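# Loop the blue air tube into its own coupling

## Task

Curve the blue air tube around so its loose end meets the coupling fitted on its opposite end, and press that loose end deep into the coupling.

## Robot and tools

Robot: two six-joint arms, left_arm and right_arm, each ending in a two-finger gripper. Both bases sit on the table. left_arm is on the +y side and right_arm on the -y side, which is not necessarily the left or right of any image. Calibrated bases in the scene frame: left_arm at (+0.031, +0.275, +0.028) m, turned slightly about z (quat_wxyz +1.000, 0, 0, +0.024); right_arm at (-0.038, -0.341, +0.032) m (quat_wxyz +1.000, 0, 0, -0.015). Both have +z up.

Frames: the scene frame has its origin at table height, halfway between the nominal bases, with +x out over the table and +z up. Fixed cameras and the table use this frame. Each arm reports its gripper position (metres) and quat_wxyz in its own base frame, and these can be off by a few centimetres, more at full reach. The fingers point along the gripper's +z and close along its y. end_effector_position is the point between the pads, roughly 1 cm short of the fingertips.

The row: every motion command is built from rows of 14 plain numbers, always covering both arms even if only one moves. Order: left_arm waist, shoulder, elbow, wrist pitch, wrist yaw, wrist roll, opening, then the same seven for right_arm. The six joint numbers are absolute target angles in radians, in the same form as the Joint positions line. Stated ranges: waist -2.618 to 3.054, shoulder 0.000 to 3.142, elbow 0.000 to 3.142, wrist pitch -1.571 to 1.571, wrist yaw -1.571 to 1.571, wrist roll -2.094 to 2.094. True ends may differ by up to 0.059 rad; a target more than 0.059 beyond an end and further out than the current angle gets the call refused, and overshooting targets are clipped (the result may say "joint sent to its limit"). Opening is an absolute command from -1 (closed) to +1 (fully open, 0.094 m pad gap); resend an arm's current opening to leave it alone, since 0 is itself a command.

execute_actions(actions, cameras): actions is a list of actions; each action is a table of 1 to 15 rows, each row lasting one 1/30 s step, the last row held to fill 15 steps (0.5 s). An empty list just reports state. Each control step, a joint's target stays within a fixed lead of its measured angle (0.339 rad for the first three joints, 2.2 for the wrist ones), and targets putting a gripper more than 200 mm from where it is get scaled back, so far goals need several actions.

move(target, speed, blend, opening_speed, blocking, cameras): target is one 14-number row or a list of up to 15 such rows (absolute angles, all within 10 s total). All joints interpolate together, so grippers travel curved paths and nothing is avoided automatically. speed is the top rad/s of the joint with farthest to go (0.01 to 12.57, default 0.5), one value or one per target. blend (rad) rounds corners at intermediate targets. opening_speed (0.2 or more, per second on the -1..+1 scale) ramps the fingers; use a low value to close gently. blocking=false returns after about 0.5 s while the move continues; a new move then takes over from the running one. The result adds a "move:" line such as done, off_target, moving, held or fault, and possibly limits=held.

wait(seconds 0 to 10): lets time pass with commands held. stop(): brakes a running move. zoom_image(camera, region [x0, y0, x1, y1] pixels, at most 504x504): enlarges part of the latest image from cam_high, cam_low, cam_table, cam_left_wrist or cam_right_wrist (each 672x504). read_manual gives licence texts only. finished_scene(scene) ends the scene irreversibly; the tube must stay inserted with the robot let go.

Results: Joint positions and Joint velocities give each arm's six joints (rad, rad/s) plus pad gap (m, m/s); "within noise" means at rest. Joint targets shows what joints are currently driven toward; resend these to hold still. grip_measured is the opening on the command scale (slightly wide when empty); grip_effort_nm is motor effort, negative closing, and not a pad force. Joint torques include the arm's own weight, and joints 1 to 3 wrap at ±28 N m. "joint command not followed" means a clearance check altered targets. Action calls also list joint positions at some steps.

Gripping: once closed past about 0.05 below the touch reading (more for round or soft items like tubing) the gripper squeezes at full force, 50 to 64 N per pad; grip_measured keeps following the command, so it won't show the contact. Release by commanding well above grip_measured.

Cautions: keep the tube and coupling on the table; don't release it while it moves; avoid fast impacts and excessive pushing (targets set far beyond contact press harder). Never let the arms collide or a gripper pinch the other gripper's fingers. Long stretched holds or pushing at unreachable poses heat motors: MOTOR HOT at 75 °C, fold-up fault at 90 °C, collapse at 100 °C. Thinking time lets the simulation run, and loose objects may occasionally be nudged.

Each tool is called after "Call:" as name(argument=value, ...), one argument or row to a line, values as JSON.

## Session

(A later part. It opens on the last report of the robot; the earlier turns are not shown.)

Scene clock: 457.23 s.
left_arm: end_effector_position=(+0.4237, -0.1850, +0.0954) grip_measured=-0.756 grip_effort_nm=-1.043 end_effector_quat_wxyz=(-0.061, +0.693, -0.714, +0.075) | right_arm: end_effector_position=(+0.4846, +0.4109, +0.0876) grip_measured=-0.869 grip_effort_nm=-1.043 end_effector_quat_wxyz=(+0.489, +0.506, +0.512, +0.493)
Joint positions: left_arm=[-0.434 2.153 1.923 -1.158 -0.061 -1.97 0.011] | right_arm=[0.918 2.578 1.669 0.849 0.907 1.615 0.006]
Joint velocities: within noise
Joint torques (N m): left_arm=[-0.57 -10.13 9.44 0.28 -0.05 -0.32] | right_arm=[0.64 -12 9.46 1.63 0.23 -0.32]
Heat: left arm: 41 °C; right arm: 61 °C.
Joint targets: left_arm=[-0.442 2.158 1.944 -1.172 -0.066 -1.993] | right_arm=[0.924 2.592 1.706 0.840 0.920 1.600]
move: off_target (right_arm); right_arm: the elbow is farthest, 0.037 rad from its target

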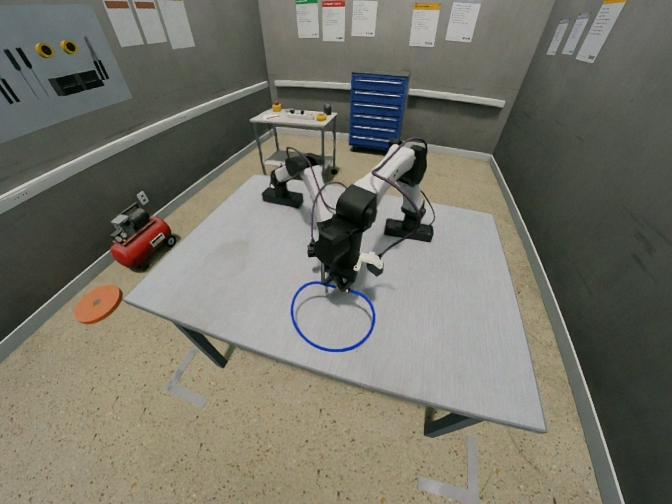

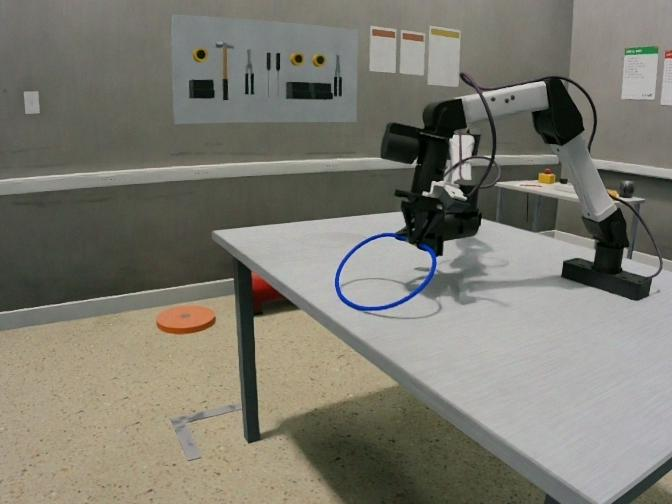

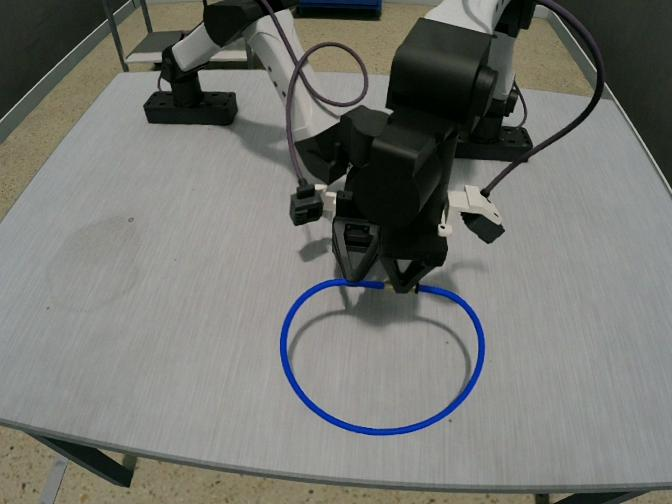

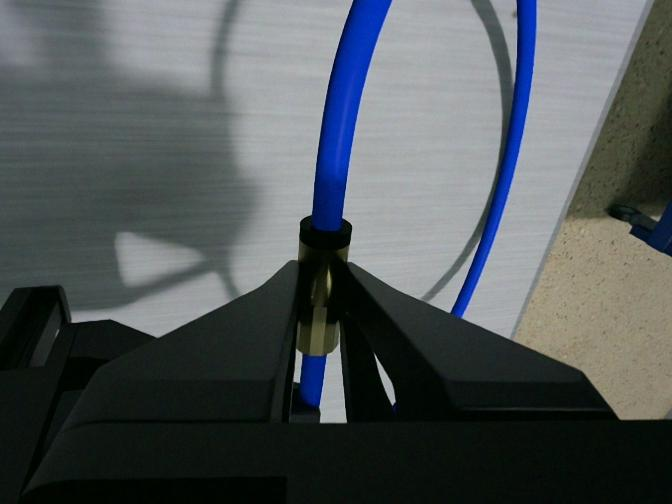

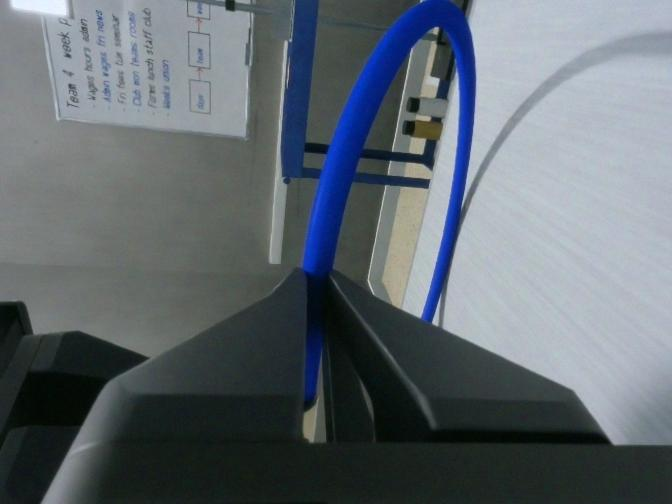

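Call:
move(
  target=[-0.435,2.166,1.956,-1.176,-0.066,-1.993,-1,0.900,2.566,1.648,0.876,0.894,1.60,-1],
  speed=0.15,
)

Call:
zoom_image(
  camera="cam_table",
  region=[310, 250, 430, 310],
)

Call:
zoom_image(
  camera="cam_left_wrist",
  region=[280, 320, 380, 420],
)

Call:
zoom_image(
  camera="cam_low",
  region=[390, 220, 440, 258],
)

Call:
zoom_image(
  camera="cam_right_wrist",
  region=[280, 340, 380, 440],
)

Scene clock: 474.63 s.
left_arm: end_effector_position=(+0.4237, -0.1850, +0.0954) grip_measured=-0.756 grip_effort_nm=-1.033 end_effector_quat_wxyz=(-0.061, +0.693, -0.714, +0.075) | right_arm: end_effector_position=(+0.4874, +0.4073, +0.0861) grip_measured=-0.869 grip_effort_nm=-1.043 end_effector_quat_wxyz=(+0.488, +0.506, +0.512, +0.494)
Joint positions: left_arm=[-0.434 2.153 1.923 -1.158 -0.061 -1.97 0.011] | right_arm=[0.909 2.578 1.661 0.859 0.896 1.615 0.006]
Joint velocities: within noise
Joint torques (N m): left_arm=[0.05 -9.5 10.56 0.23 -0.07 -0.34] | right_arm=[-0.72 -14.53 5.2 1.91 0.09 -0.31]
Heat: left arm: 42 °C; right arm: 63 °C.
Joint targets: left_arm=[-0.435 2.166 1.956 -1.176 -0.066 -1.993] | right_arm=[0.900 2.566 1.648 0.876 0.894 1.600]
move: done

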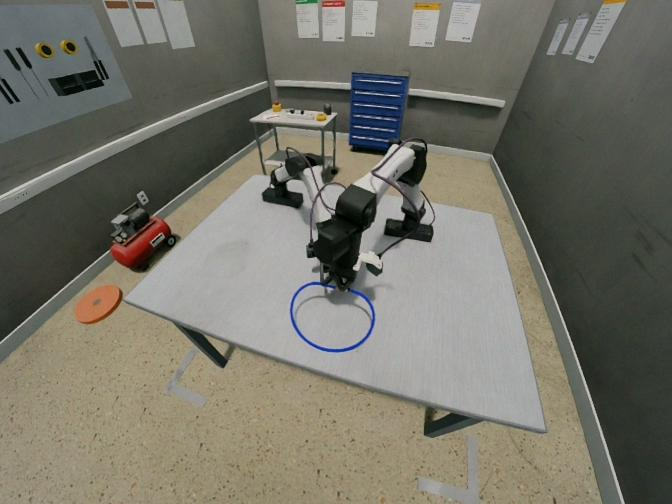

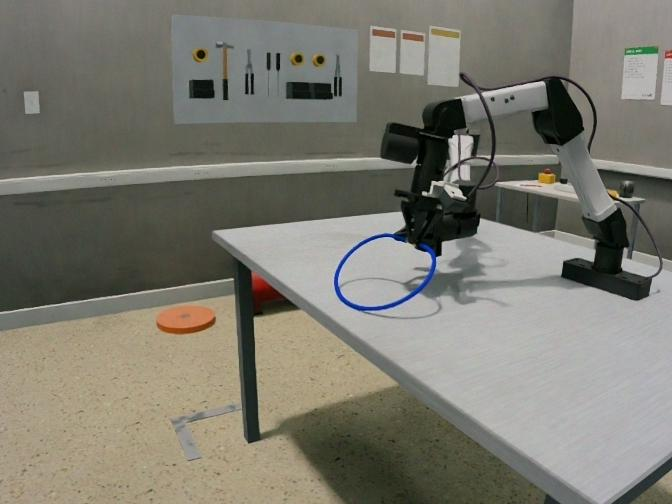

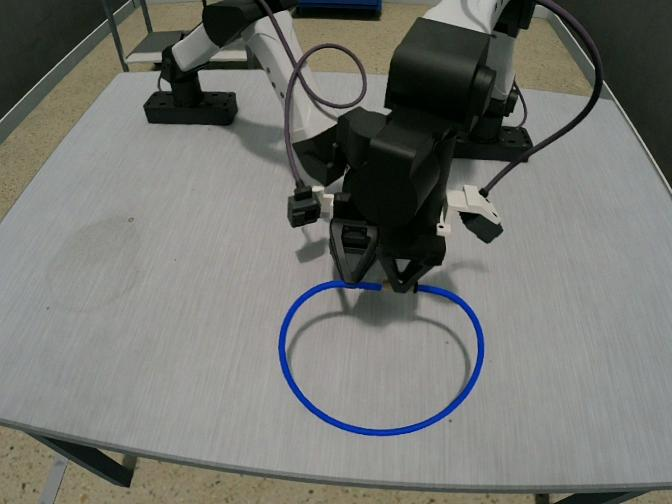

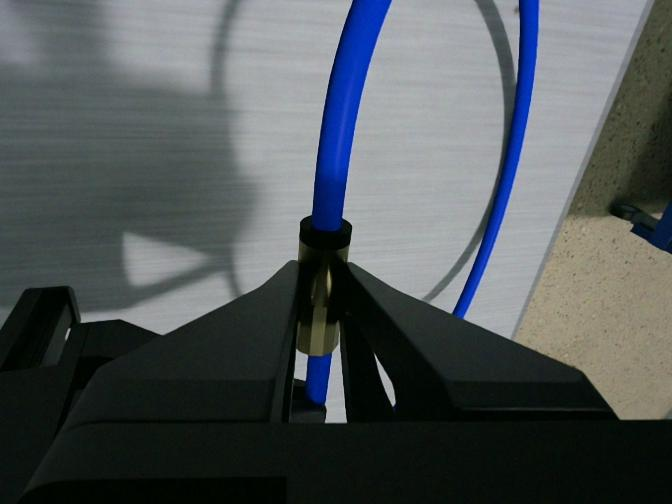

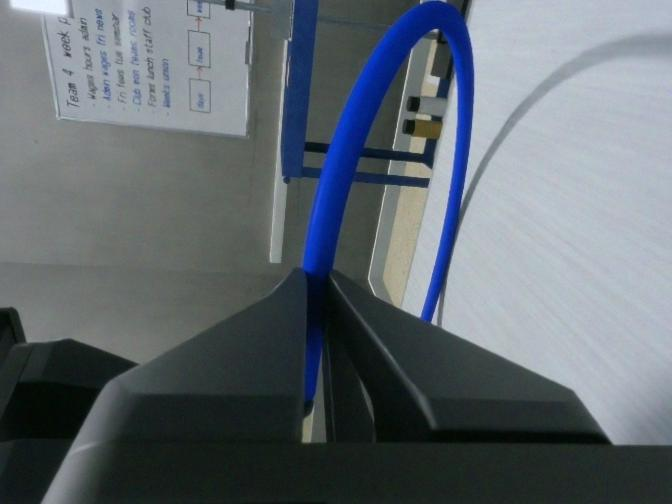

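Scaled by 4.200.

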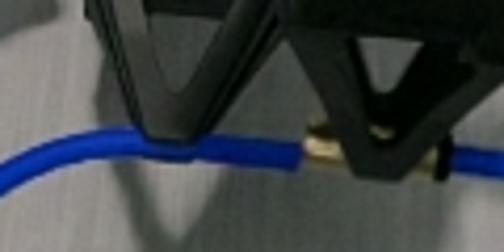

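Scaled by 5.040.

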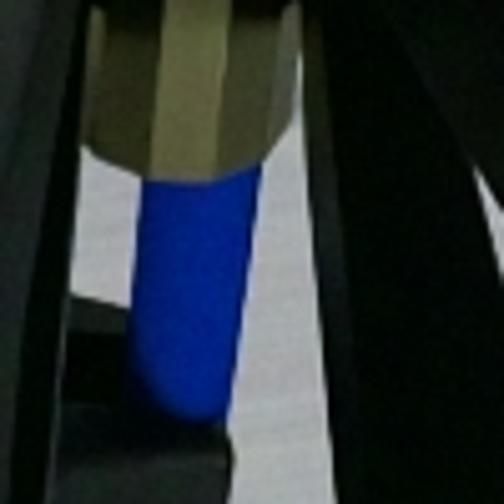

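Scaled by 10.080.

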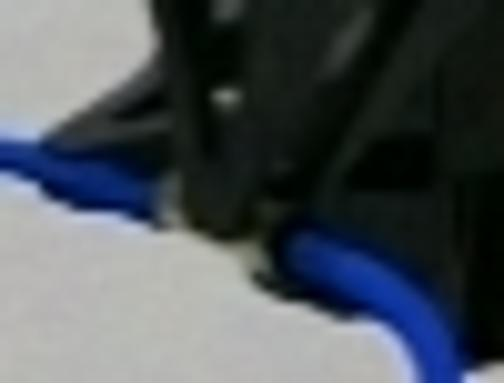

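Scaled by 5.040.

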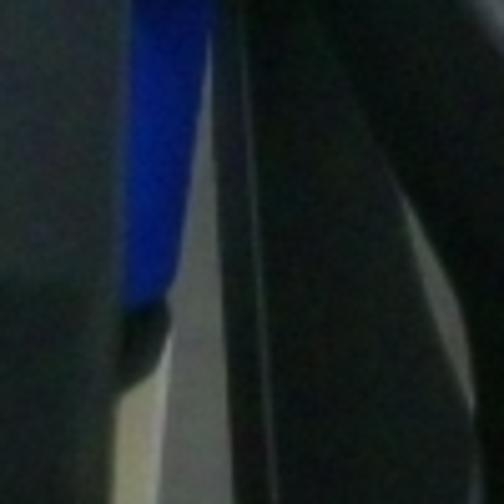

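Call:
move(
  target=[-0.44,2.166,1.956,-1.176,-0.066,-1.993,-1,0.919,2.598,1.718,0.841,0.901,1.60,-1],
  speed=0.1,
)

Call:
zoom_image(
  camera="cam_table",
  region=[310, 250, 430, 310],
)

Call:
zoom_image(
  camera="cam_left_wrist",
  region=[280, 320, 380, 420],
)

Call:
zoom_image(
  camera="cam_right_wrist",
  region=[280, 340, 380, 440],
)

Scene clock: 493.47 s.
left_arm: end_effector_position=(+0.4238, -0.1848, +0.0954) grip_measured=-0.756 grip_effort_nm=-1.038 end_effector_quat_wxyz=(-0.062, +0.694, -0.714, +0.074) | right_arm: end_effector_position=(+0.4876, +0.4113, +0.0866) grip_measured=-0.869 grip_effort_nm=-1.043 end_effector_quat_wxyz=(+0.487, +0.505, +0.514, +0.495)
Joint positions: left_arm=[-0.434 2.153 1.923 -1.158 -0.062 -1.971 0.011] | right_arm=[0.913 2.585 1.679 0.847 0.895 1.615 0.006]
Joint velocities: within noise
Joint torques (N m): left_arm=[-0.49 -9.46 10.55 0.18 -0.08 -0.31] | right_arm=[0.68 -12.23 9.96 1.66 0.17 -0.3]
Heat: left arm: 42 °C; right arm: 69 °C.
Joint targets: left_arm=[-0.440 2.166 1.956 -1.176 -0.066 -1.993] | right_arm=[0.919 2.598 1.718 0.841 0.901 1.600]
move: off_target (right_arm); right_arm: the elbow is farthest, 0.039 rad from its target

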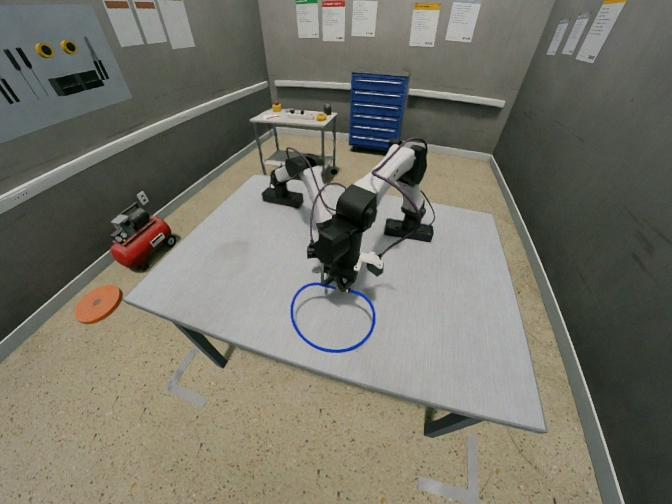

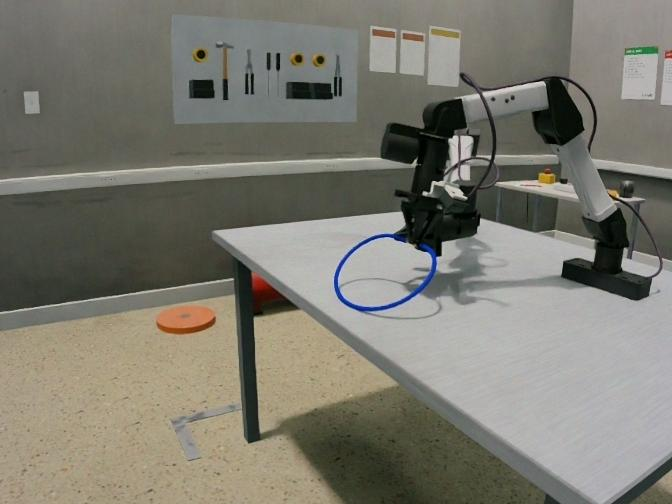

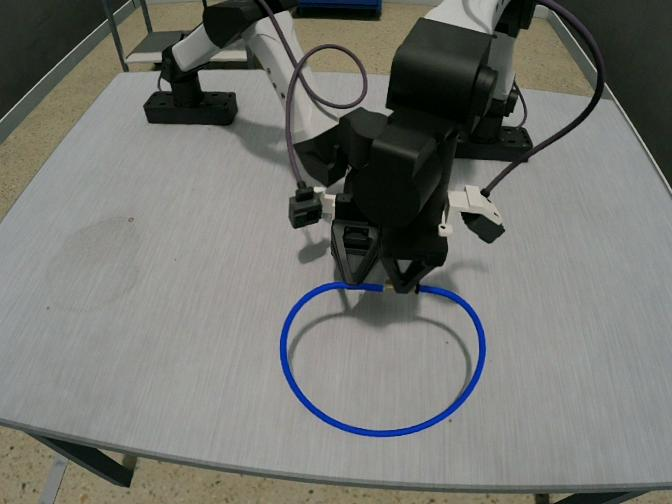

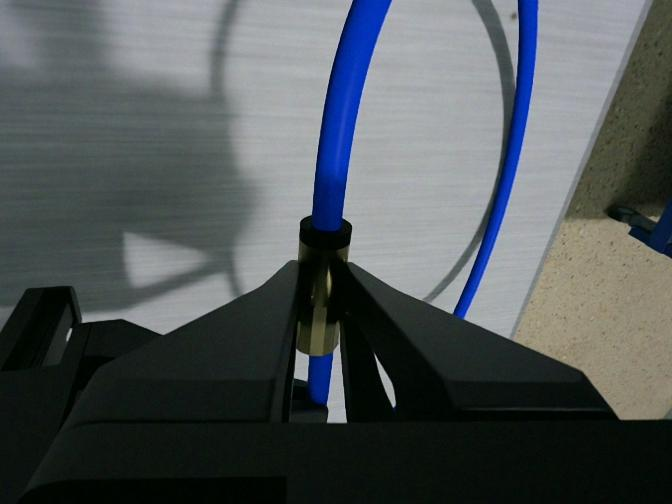

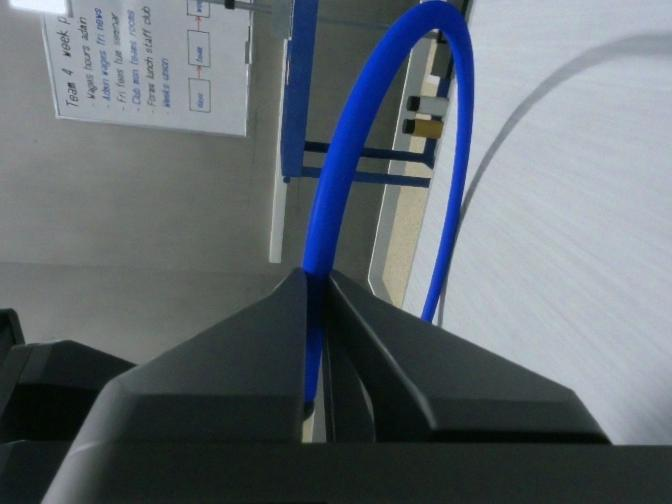

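Scaled by 4.200.

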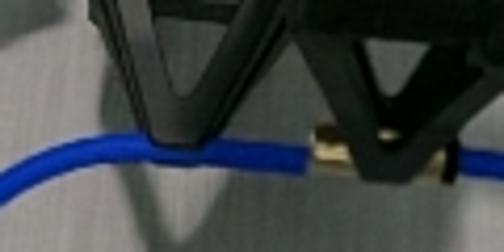

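Scaled by 5.040.

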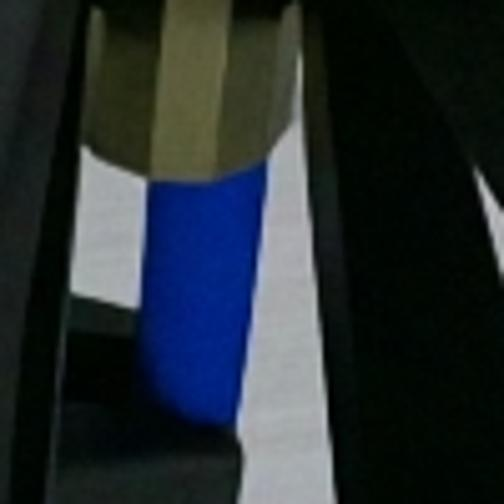

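Scaled by 5.040.

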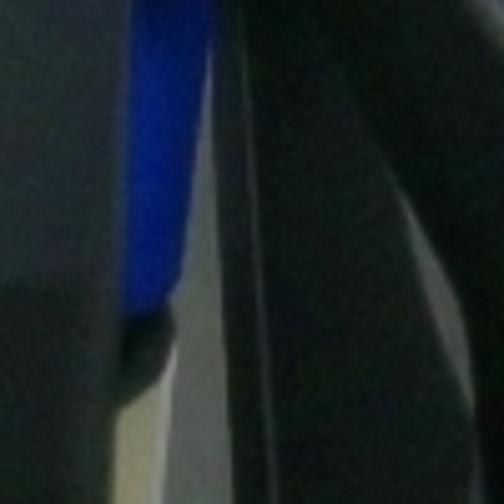

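Call:
move(
  target=[-0.44,2.166,1.956,-1.176,-0.066,-1.993,-1,0.926,2.608,1.738,0.842,0.888,1.60,-1],
  speed=0.1,
  cameras=["cam_table","cam_left_wrist","cam_low","cam_right_wrist"],
)

Call:
zoom_image(
  camera="cam_table",
  region=[310, 250, 430, 310],
)

Call:
zoom_image(
  camera="cam_left_wrist",
  region=[280, 320, 380, 420],
)

Call:
zoom_image(
  camera="cam_right_wrist",
  region=[280, 340, 380, 440],
)

Call:
zoom_image(
  camera="cam_low",
  region=[390, 220, 440, 258],
)

Scene clock: 509.37 s.
left_arm: end_effector_position=(+0.4246, -0.1830, +0.0956) grip_measured=-0.756 grip_effort_nm=-1.033 end_effector_quat_wxyz=(-0.067, +0.694, -0.713, +0.072) | right_arm: end_effector_position=(+0.4884, +0.4142, +0.0867) grip_measured=-0.869 grip_effort_nm=-1.043 end_effector_quat_wxyz=(+0.486, +0.504, +0.512, +0.497)
Joint positions: left_arm=[-0.434 2.153 1.923 -1.158 -0.074 -1.971 0.011] | right_arm=[0.914 2.595 1.696 0.846 0.896 1.615 0.006]
Joint velocities: within noise
Joint torques (N m): left_arm=[-0.39 -9.44 10.58 0.27 0.02 -0.32] | right_arm=[1.14 -12.19 10.28 1.75 0.06 -0.33]
Heat: left arm: 42 °C; right arm: 67 °C.
Joint targets: left_arm=[-0.440 2.166 1.956 -1.176 -0.066 -1.993] | right_arm=[0.926 2.608 1.738 0.842 0.888 1.600]
move: off_target (right_arm); right_arm: the elbow is farthest, 0.042 rad from its target
Images, in order (width x height): cam_low 672x504, cam_table 672x504, cam_left_wrist 672x504, cam_right_wrist 672x504.

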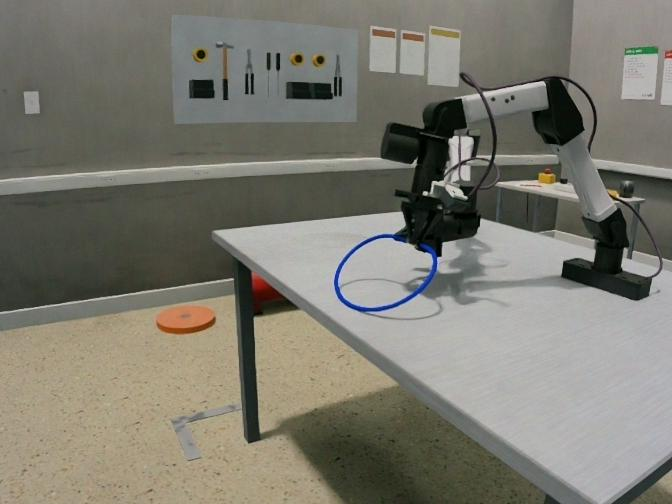

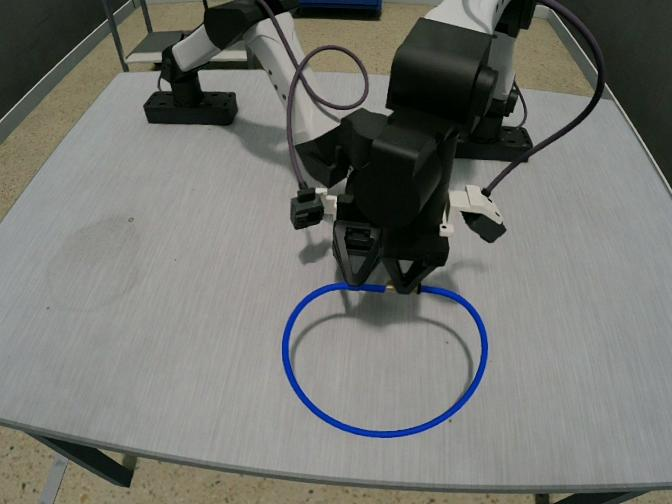

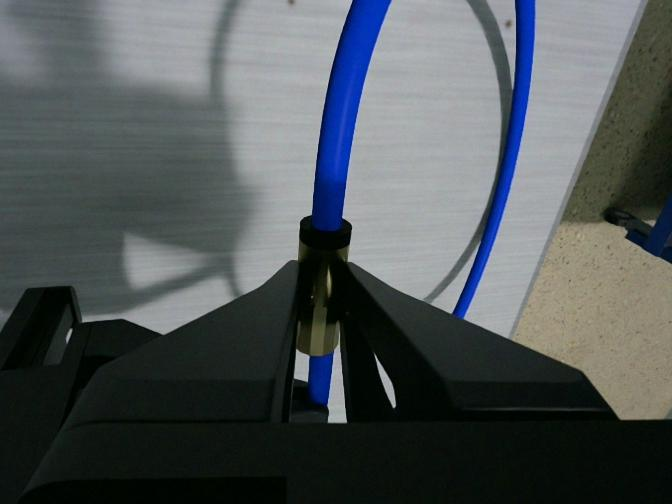

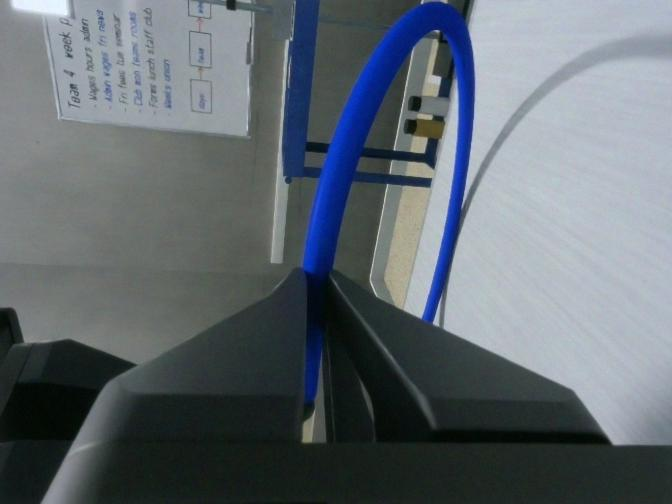

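Scaled by 4.200.

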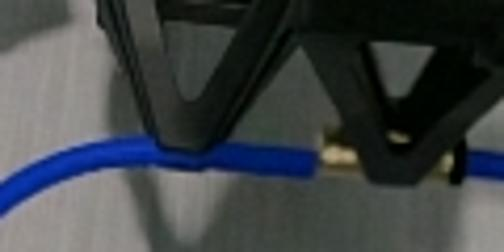

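Scaled by 5.040.

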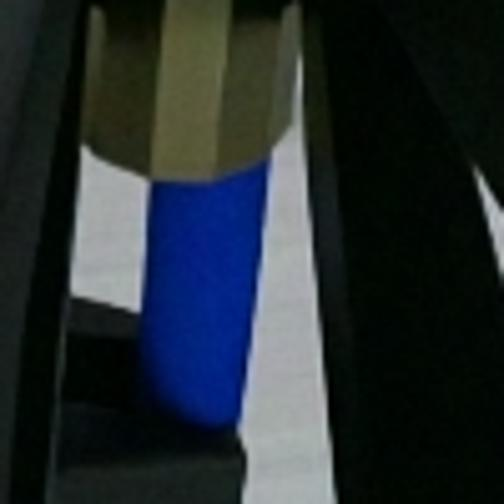

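Scaled by 5.040.

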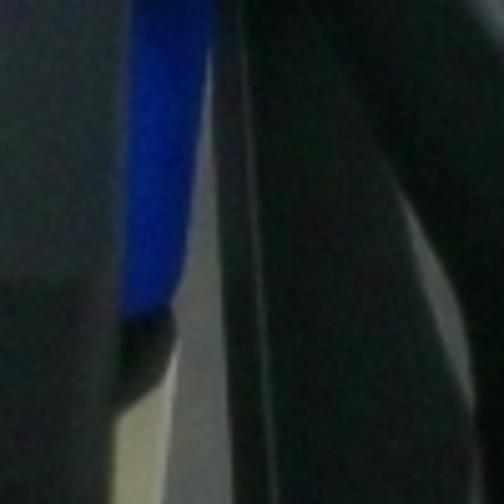

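Scaled by 10.080.

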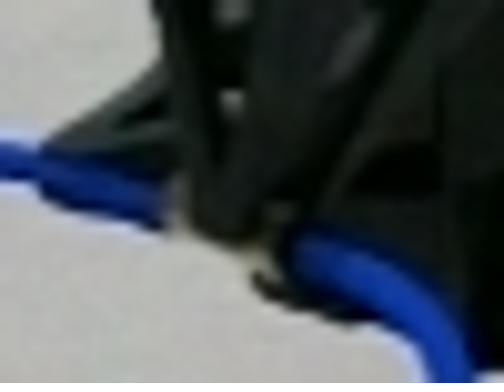

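Call:
move(
  target=[
    [-0.44,2.166,1.956,-1.176,-0.066,-1.993,-1,0.885,2.535,1.60,0.91,0.855,1.60,-1],
    [-0.44,2.166,1.956,-1.176,-0.066,-1.993,-1,0.9155,2.591,1.70,0.858,0.896,1.60,-1],
  ],
  speed=0.2,
  cameras=["cam_table","cam_left_wrist","cam_low","cam_right_wrist"],
)

Call:
zoom_image(
  camera="cam_table",
  region=[310, 250, 430, 310],
)

Call:
zoom_image(
  camera="cam_left_wrist",
  region=[280, 320, 380, 420],
)

Call:
zoom_image(
  camera="cam_right_wrist",
  region=[280, 340, 380, 440],
)

Call:
zoom_image(
  camera="cam_low",
  region=[390, 220, 440, 258],
)

Scene clock: 540.27 s.
left_arm: end_effector_position=(+0.4230, -0.1856, +0.0944) grip_measured=-0.756 grip_effort_nm=-1.038 end_effector_quat_wxyz=(-0.063, +0.693, -0.715, +0.072) | right_arm: end_effector_position=(+0.4857, +0.4145, +0.0783) grip_measured=-0.869 grip_effort_nm=-1.043 end_effector_quat_wxyz=(+0.480, +0.498, +0.523, +0.499)
Joint positions: left_arm=[-0.438 2.155 1.923 -1.159 -0.066 -1.972 0.011] | right_arm=[0.913 2.595 1.666 0.863 0.868 1.615 0.006]
Joint velocities: within noise
Joint torques (N m): left_arm=[-0.08 -9.66 10.59 0.26 0.02 -0.3] | right_arm=[0.31 -13.9 9.32 1.78 0.35 -0.27]
Heat: left arm: 42 °C; right arm: 69 °C.
Joint targets: left_arm=[-0.440 2.166 1.956 -1.176 -0.066 -1.993] | right_arm=[0.916 2.591 1.700 0.858 0.896 1.600]
move: done
Images, in order (width x height): cam_low 672x504, cam_table 672x504, cam_left_wrist 672x504, cam_right_wrist 672x504.

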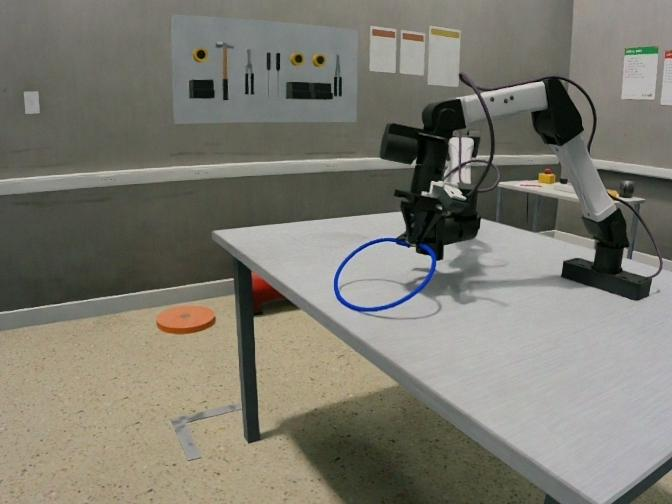

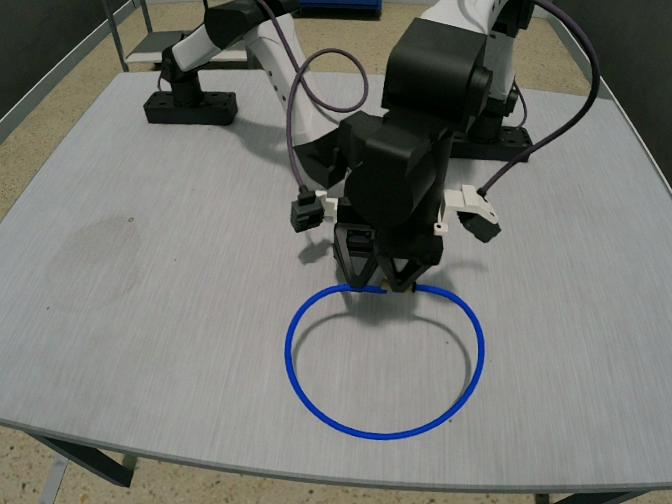

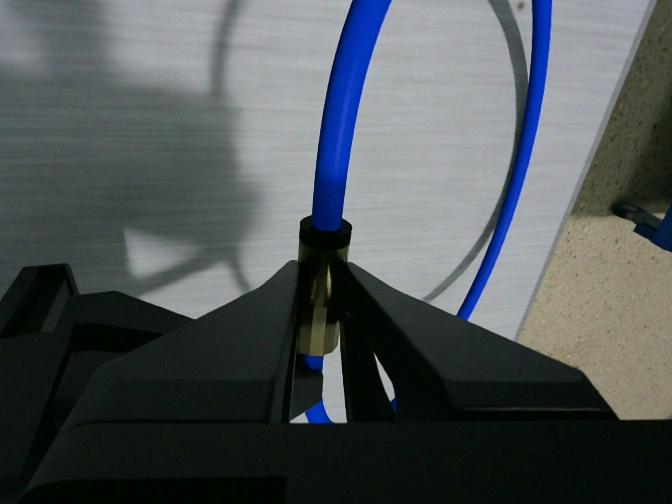

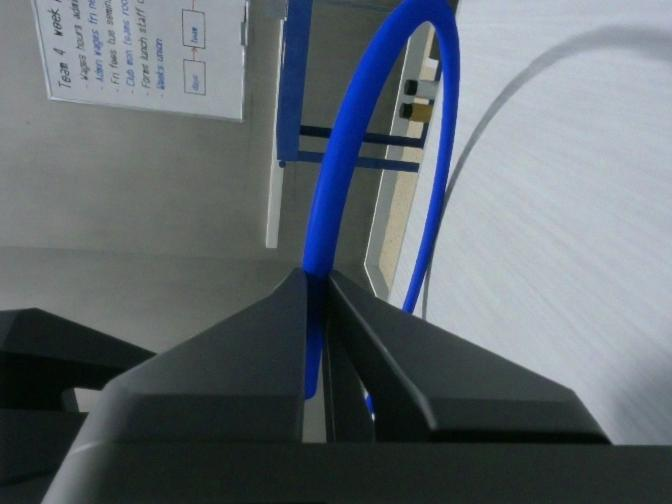

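Scaled by 4.200.

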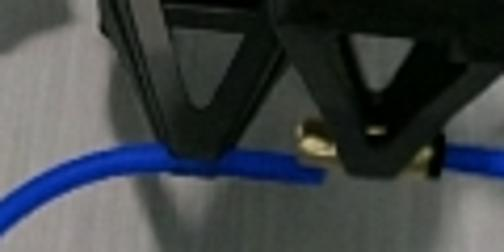

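Scaled by 5.040.

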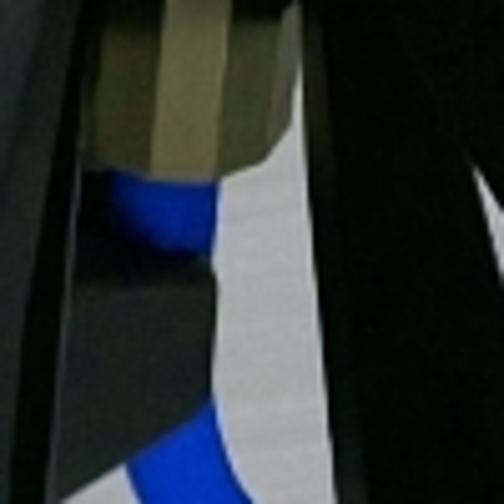

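Scaled by 5.040.

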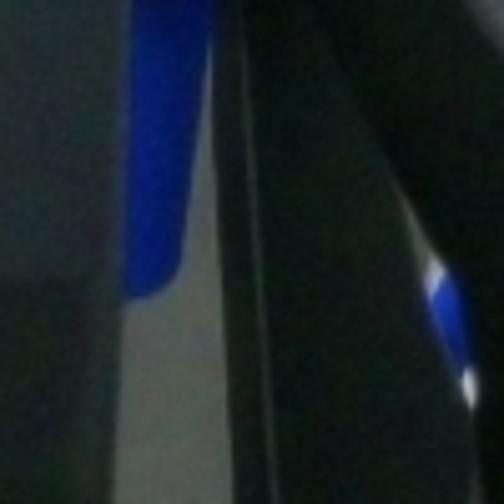

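Scaled by 10.080.

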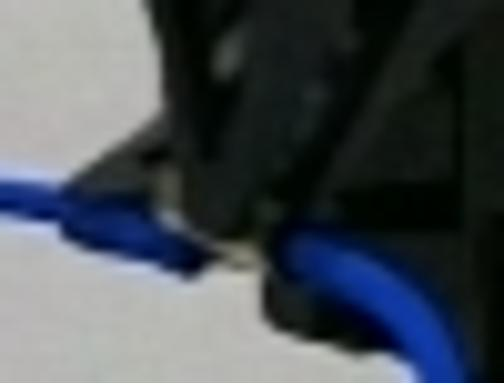

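Call:
move(
  target=[
    [-0.44,2.166,1.956,-1.176,-0.066,-1.993,-1,0.875,2.51,1.56,0.94,0.85,1.60,-1],
    [-0.44,2.166,1.956,-1.176,-0.066,-1.993,-1,0.902,2.56,1.643,0.880,0.884,1.60,-1],
  ],
  speed=0.2,
  cameras=["cam_table","cam_left_wrist","cam_low","cam_right_wrist"],
)

Call:
zoom_image(
  camera="cam_table",
  region=[310, 250, 430, 310],
)

Call:
zoom_image(
  camera="cam_left_wrist",
  region=[280, 320, 380, 420],
)

Call:
zoom_image(
  camera="cam_right_wrist",
  region=[280, 340, 380, 440],
)

Call:
zoom_image(
  camera="cam_low",
  region=[390, 220, 440, 258],
)

Scene clock: 575.70 s.
left_arm: end_effector_position=(+0.4229, -0.1858, +0.0944) grip_measured=-0.756 grip_effort_nm=-1.038 end_effector_quat_wxyz=(-0.063, +0.693, -0.715, +0.072) | right_arm: end_effector_position=(+0.4851, +0.4045, +0.0772) grip_measured=-0.869 grip_effort_nm=-1.048 end_effector_quat_wxyz=(+0.479, +0.497, +0.526, +0.496)
Joint positions: left_arm=[-0.438 2.155 1.923 -1.159 -0.065 -1.972 0.011] | right_arm=[0.902 2.569 1.611 0.886 0.855 1.615 0.006]
Joint velocities: within noise
Joint torques (N m): left_arm=[0.02 -9.85 10.65 0.24 -0.02 -0.29] | right_arm=[0.14 -14.11 9.26 1.75 0.42 -0.34]
Heat: left arm: 40 °C; right arm: 74 °C. Fold the right arm in close to its base, or ease its load, before you think long.
Joint targets: left_arm=[-0.440 2.166 1.956 -1.176 -0.066 -1.993] | right_arm=[0.902 2.560 1.643 0.880 0.884 1.600]
MOTOR HOT: the shoulder of the right arm reports 74 °C; the controller's stop level is 90 °C. To cool a motor, set the load down, stop pushing, or move to a pose that needs little force.
move: done
Images, in order (width x height): cam_low 672x504, cam_table 672x504, cam_left_wrist 672x504, cam_right_wrist 672x504.

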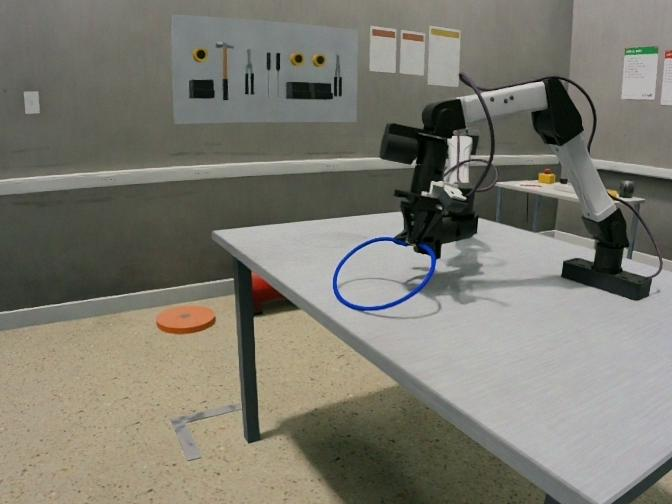

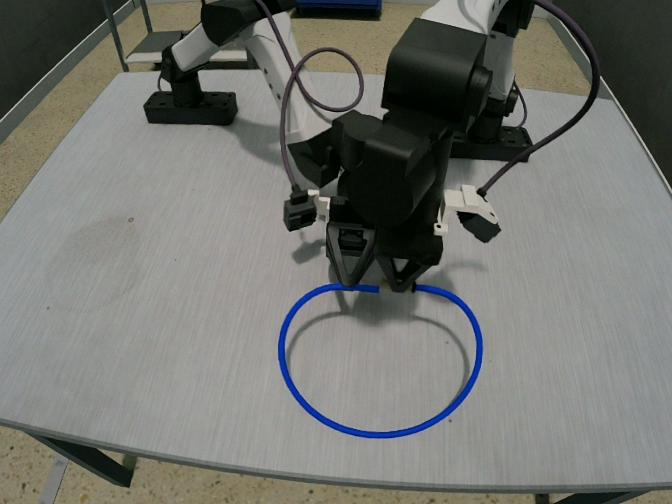

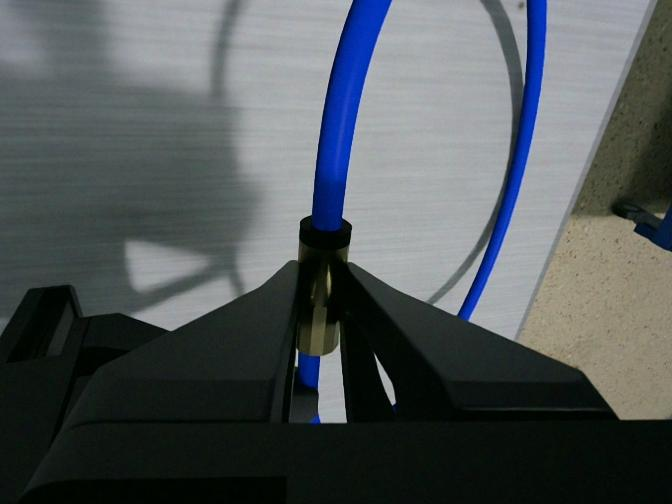

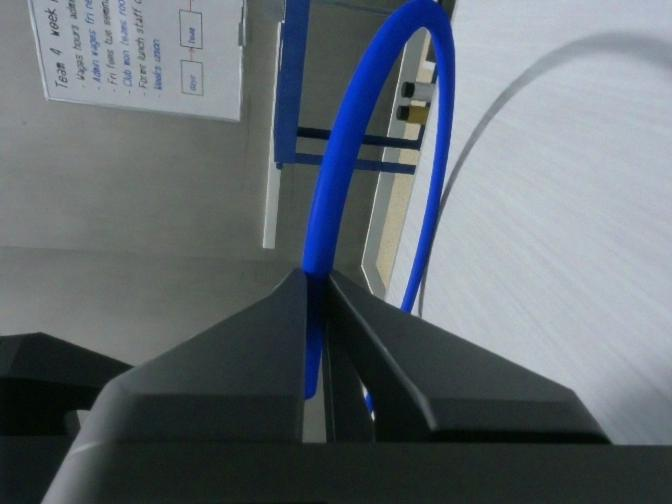

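Scaled by 4.200.

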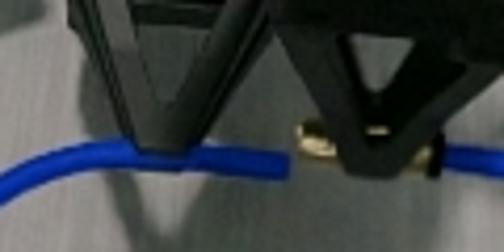

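Scaled by 5.040.

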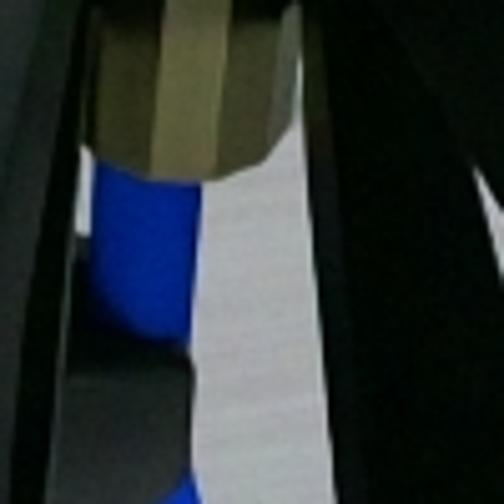

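Scaled by 5.040.

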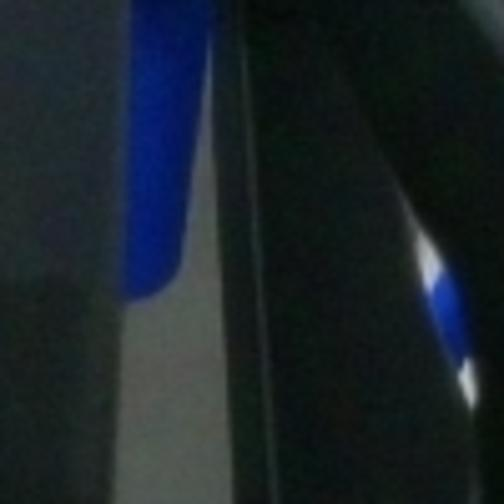

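Scaled by 10.080.

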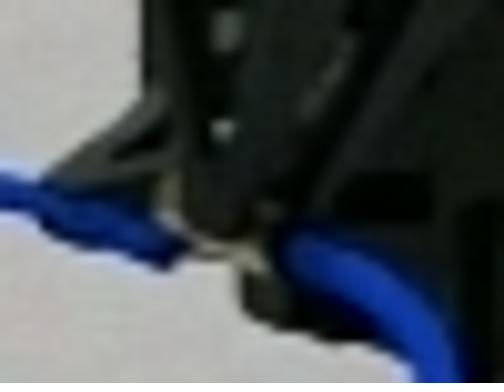

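Call:
move(
  target=[-0.44,2.166,1.956,-1.176,-0.066,-1.993,-1,0.55,1.9,0.7,1.13,0.53,1.60,-1],
  speed=0.6,
  cameras=["cam_table","cam_right_wrist"],
)

Call:
zoom_image(
  camera="cam_table",
  region=[290, 240, 450, 320],
)

Call:
zoom_image(
  camera="cam_right_wrist",
  region=[250, 250, 450, 450],
)

Scene clock: 592.87 s.
left_arm: end_effector_position=(+0.4221, -0.1876, +0.0943) grip_measured=-0.756 grip_effort_nm=-1.038 end_effector_quat_wxyz=(-0.057, +0.693, -0.715, +0.074) | right_arm: end_effector_position=(+0.4483, +0.1813, +0.1243) grip_measured=-0.869 grip_effort_nm=-1.048 end_effector_quat_wxyz=(+0.467, +0.510, +0.539, +0.481)
Joint positions: left_arm=[-0.438 2.155 1.923 -1.159 -0.053 -1.972 0.011] | right_arm=[0.56 1.935 0.712 1.106 0.513 1.615 0.006]
Joint velocities: within noise
Joint torques (N m): left_arm=[-0.14 -9.69 10.63 0.22 -0.12 -0.34] | right_arm=[-0.77 -11.45 4.16 2.17 0.3 -0.32]
Heat: left arm: 41 °C; right arm: 70 °C.
Joint targets: left_arm=[-0.440 2.166 1.956 -1.176 -0.066 -1.993] | right_arm=[0.550 1.900 0.700 1.130 0.530 1.600]
MOTOR HOT: cleared for the motors of the right arm.
move: done
Images, in order (width x height): cam_table 672x504, cam_right_wrist 672x504.

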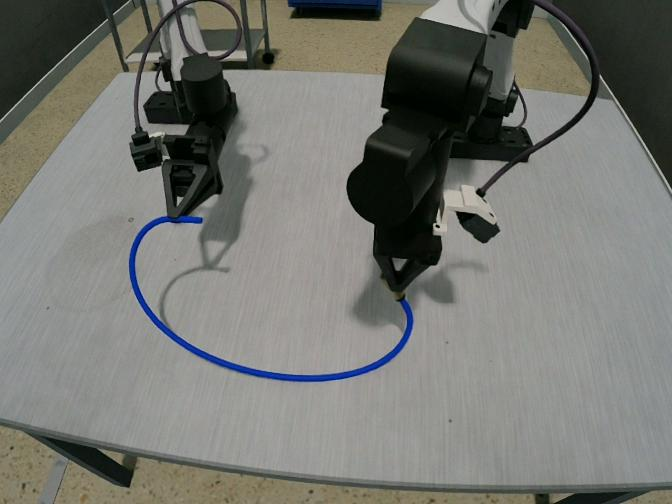

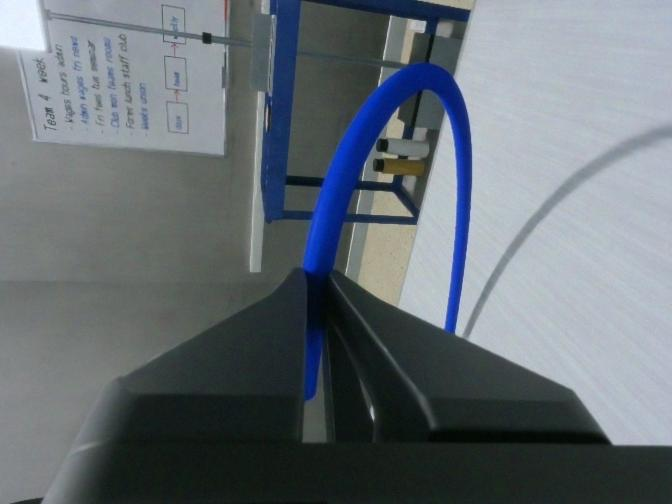

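Scaled by 3.150.

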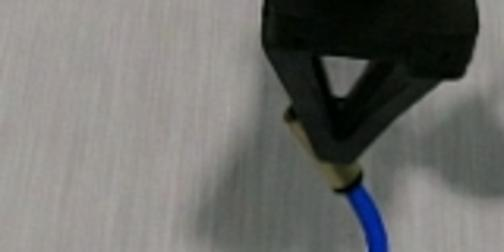

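Scaled by 2.520.

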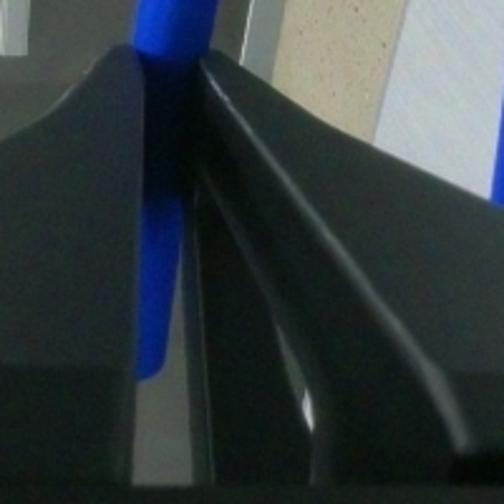

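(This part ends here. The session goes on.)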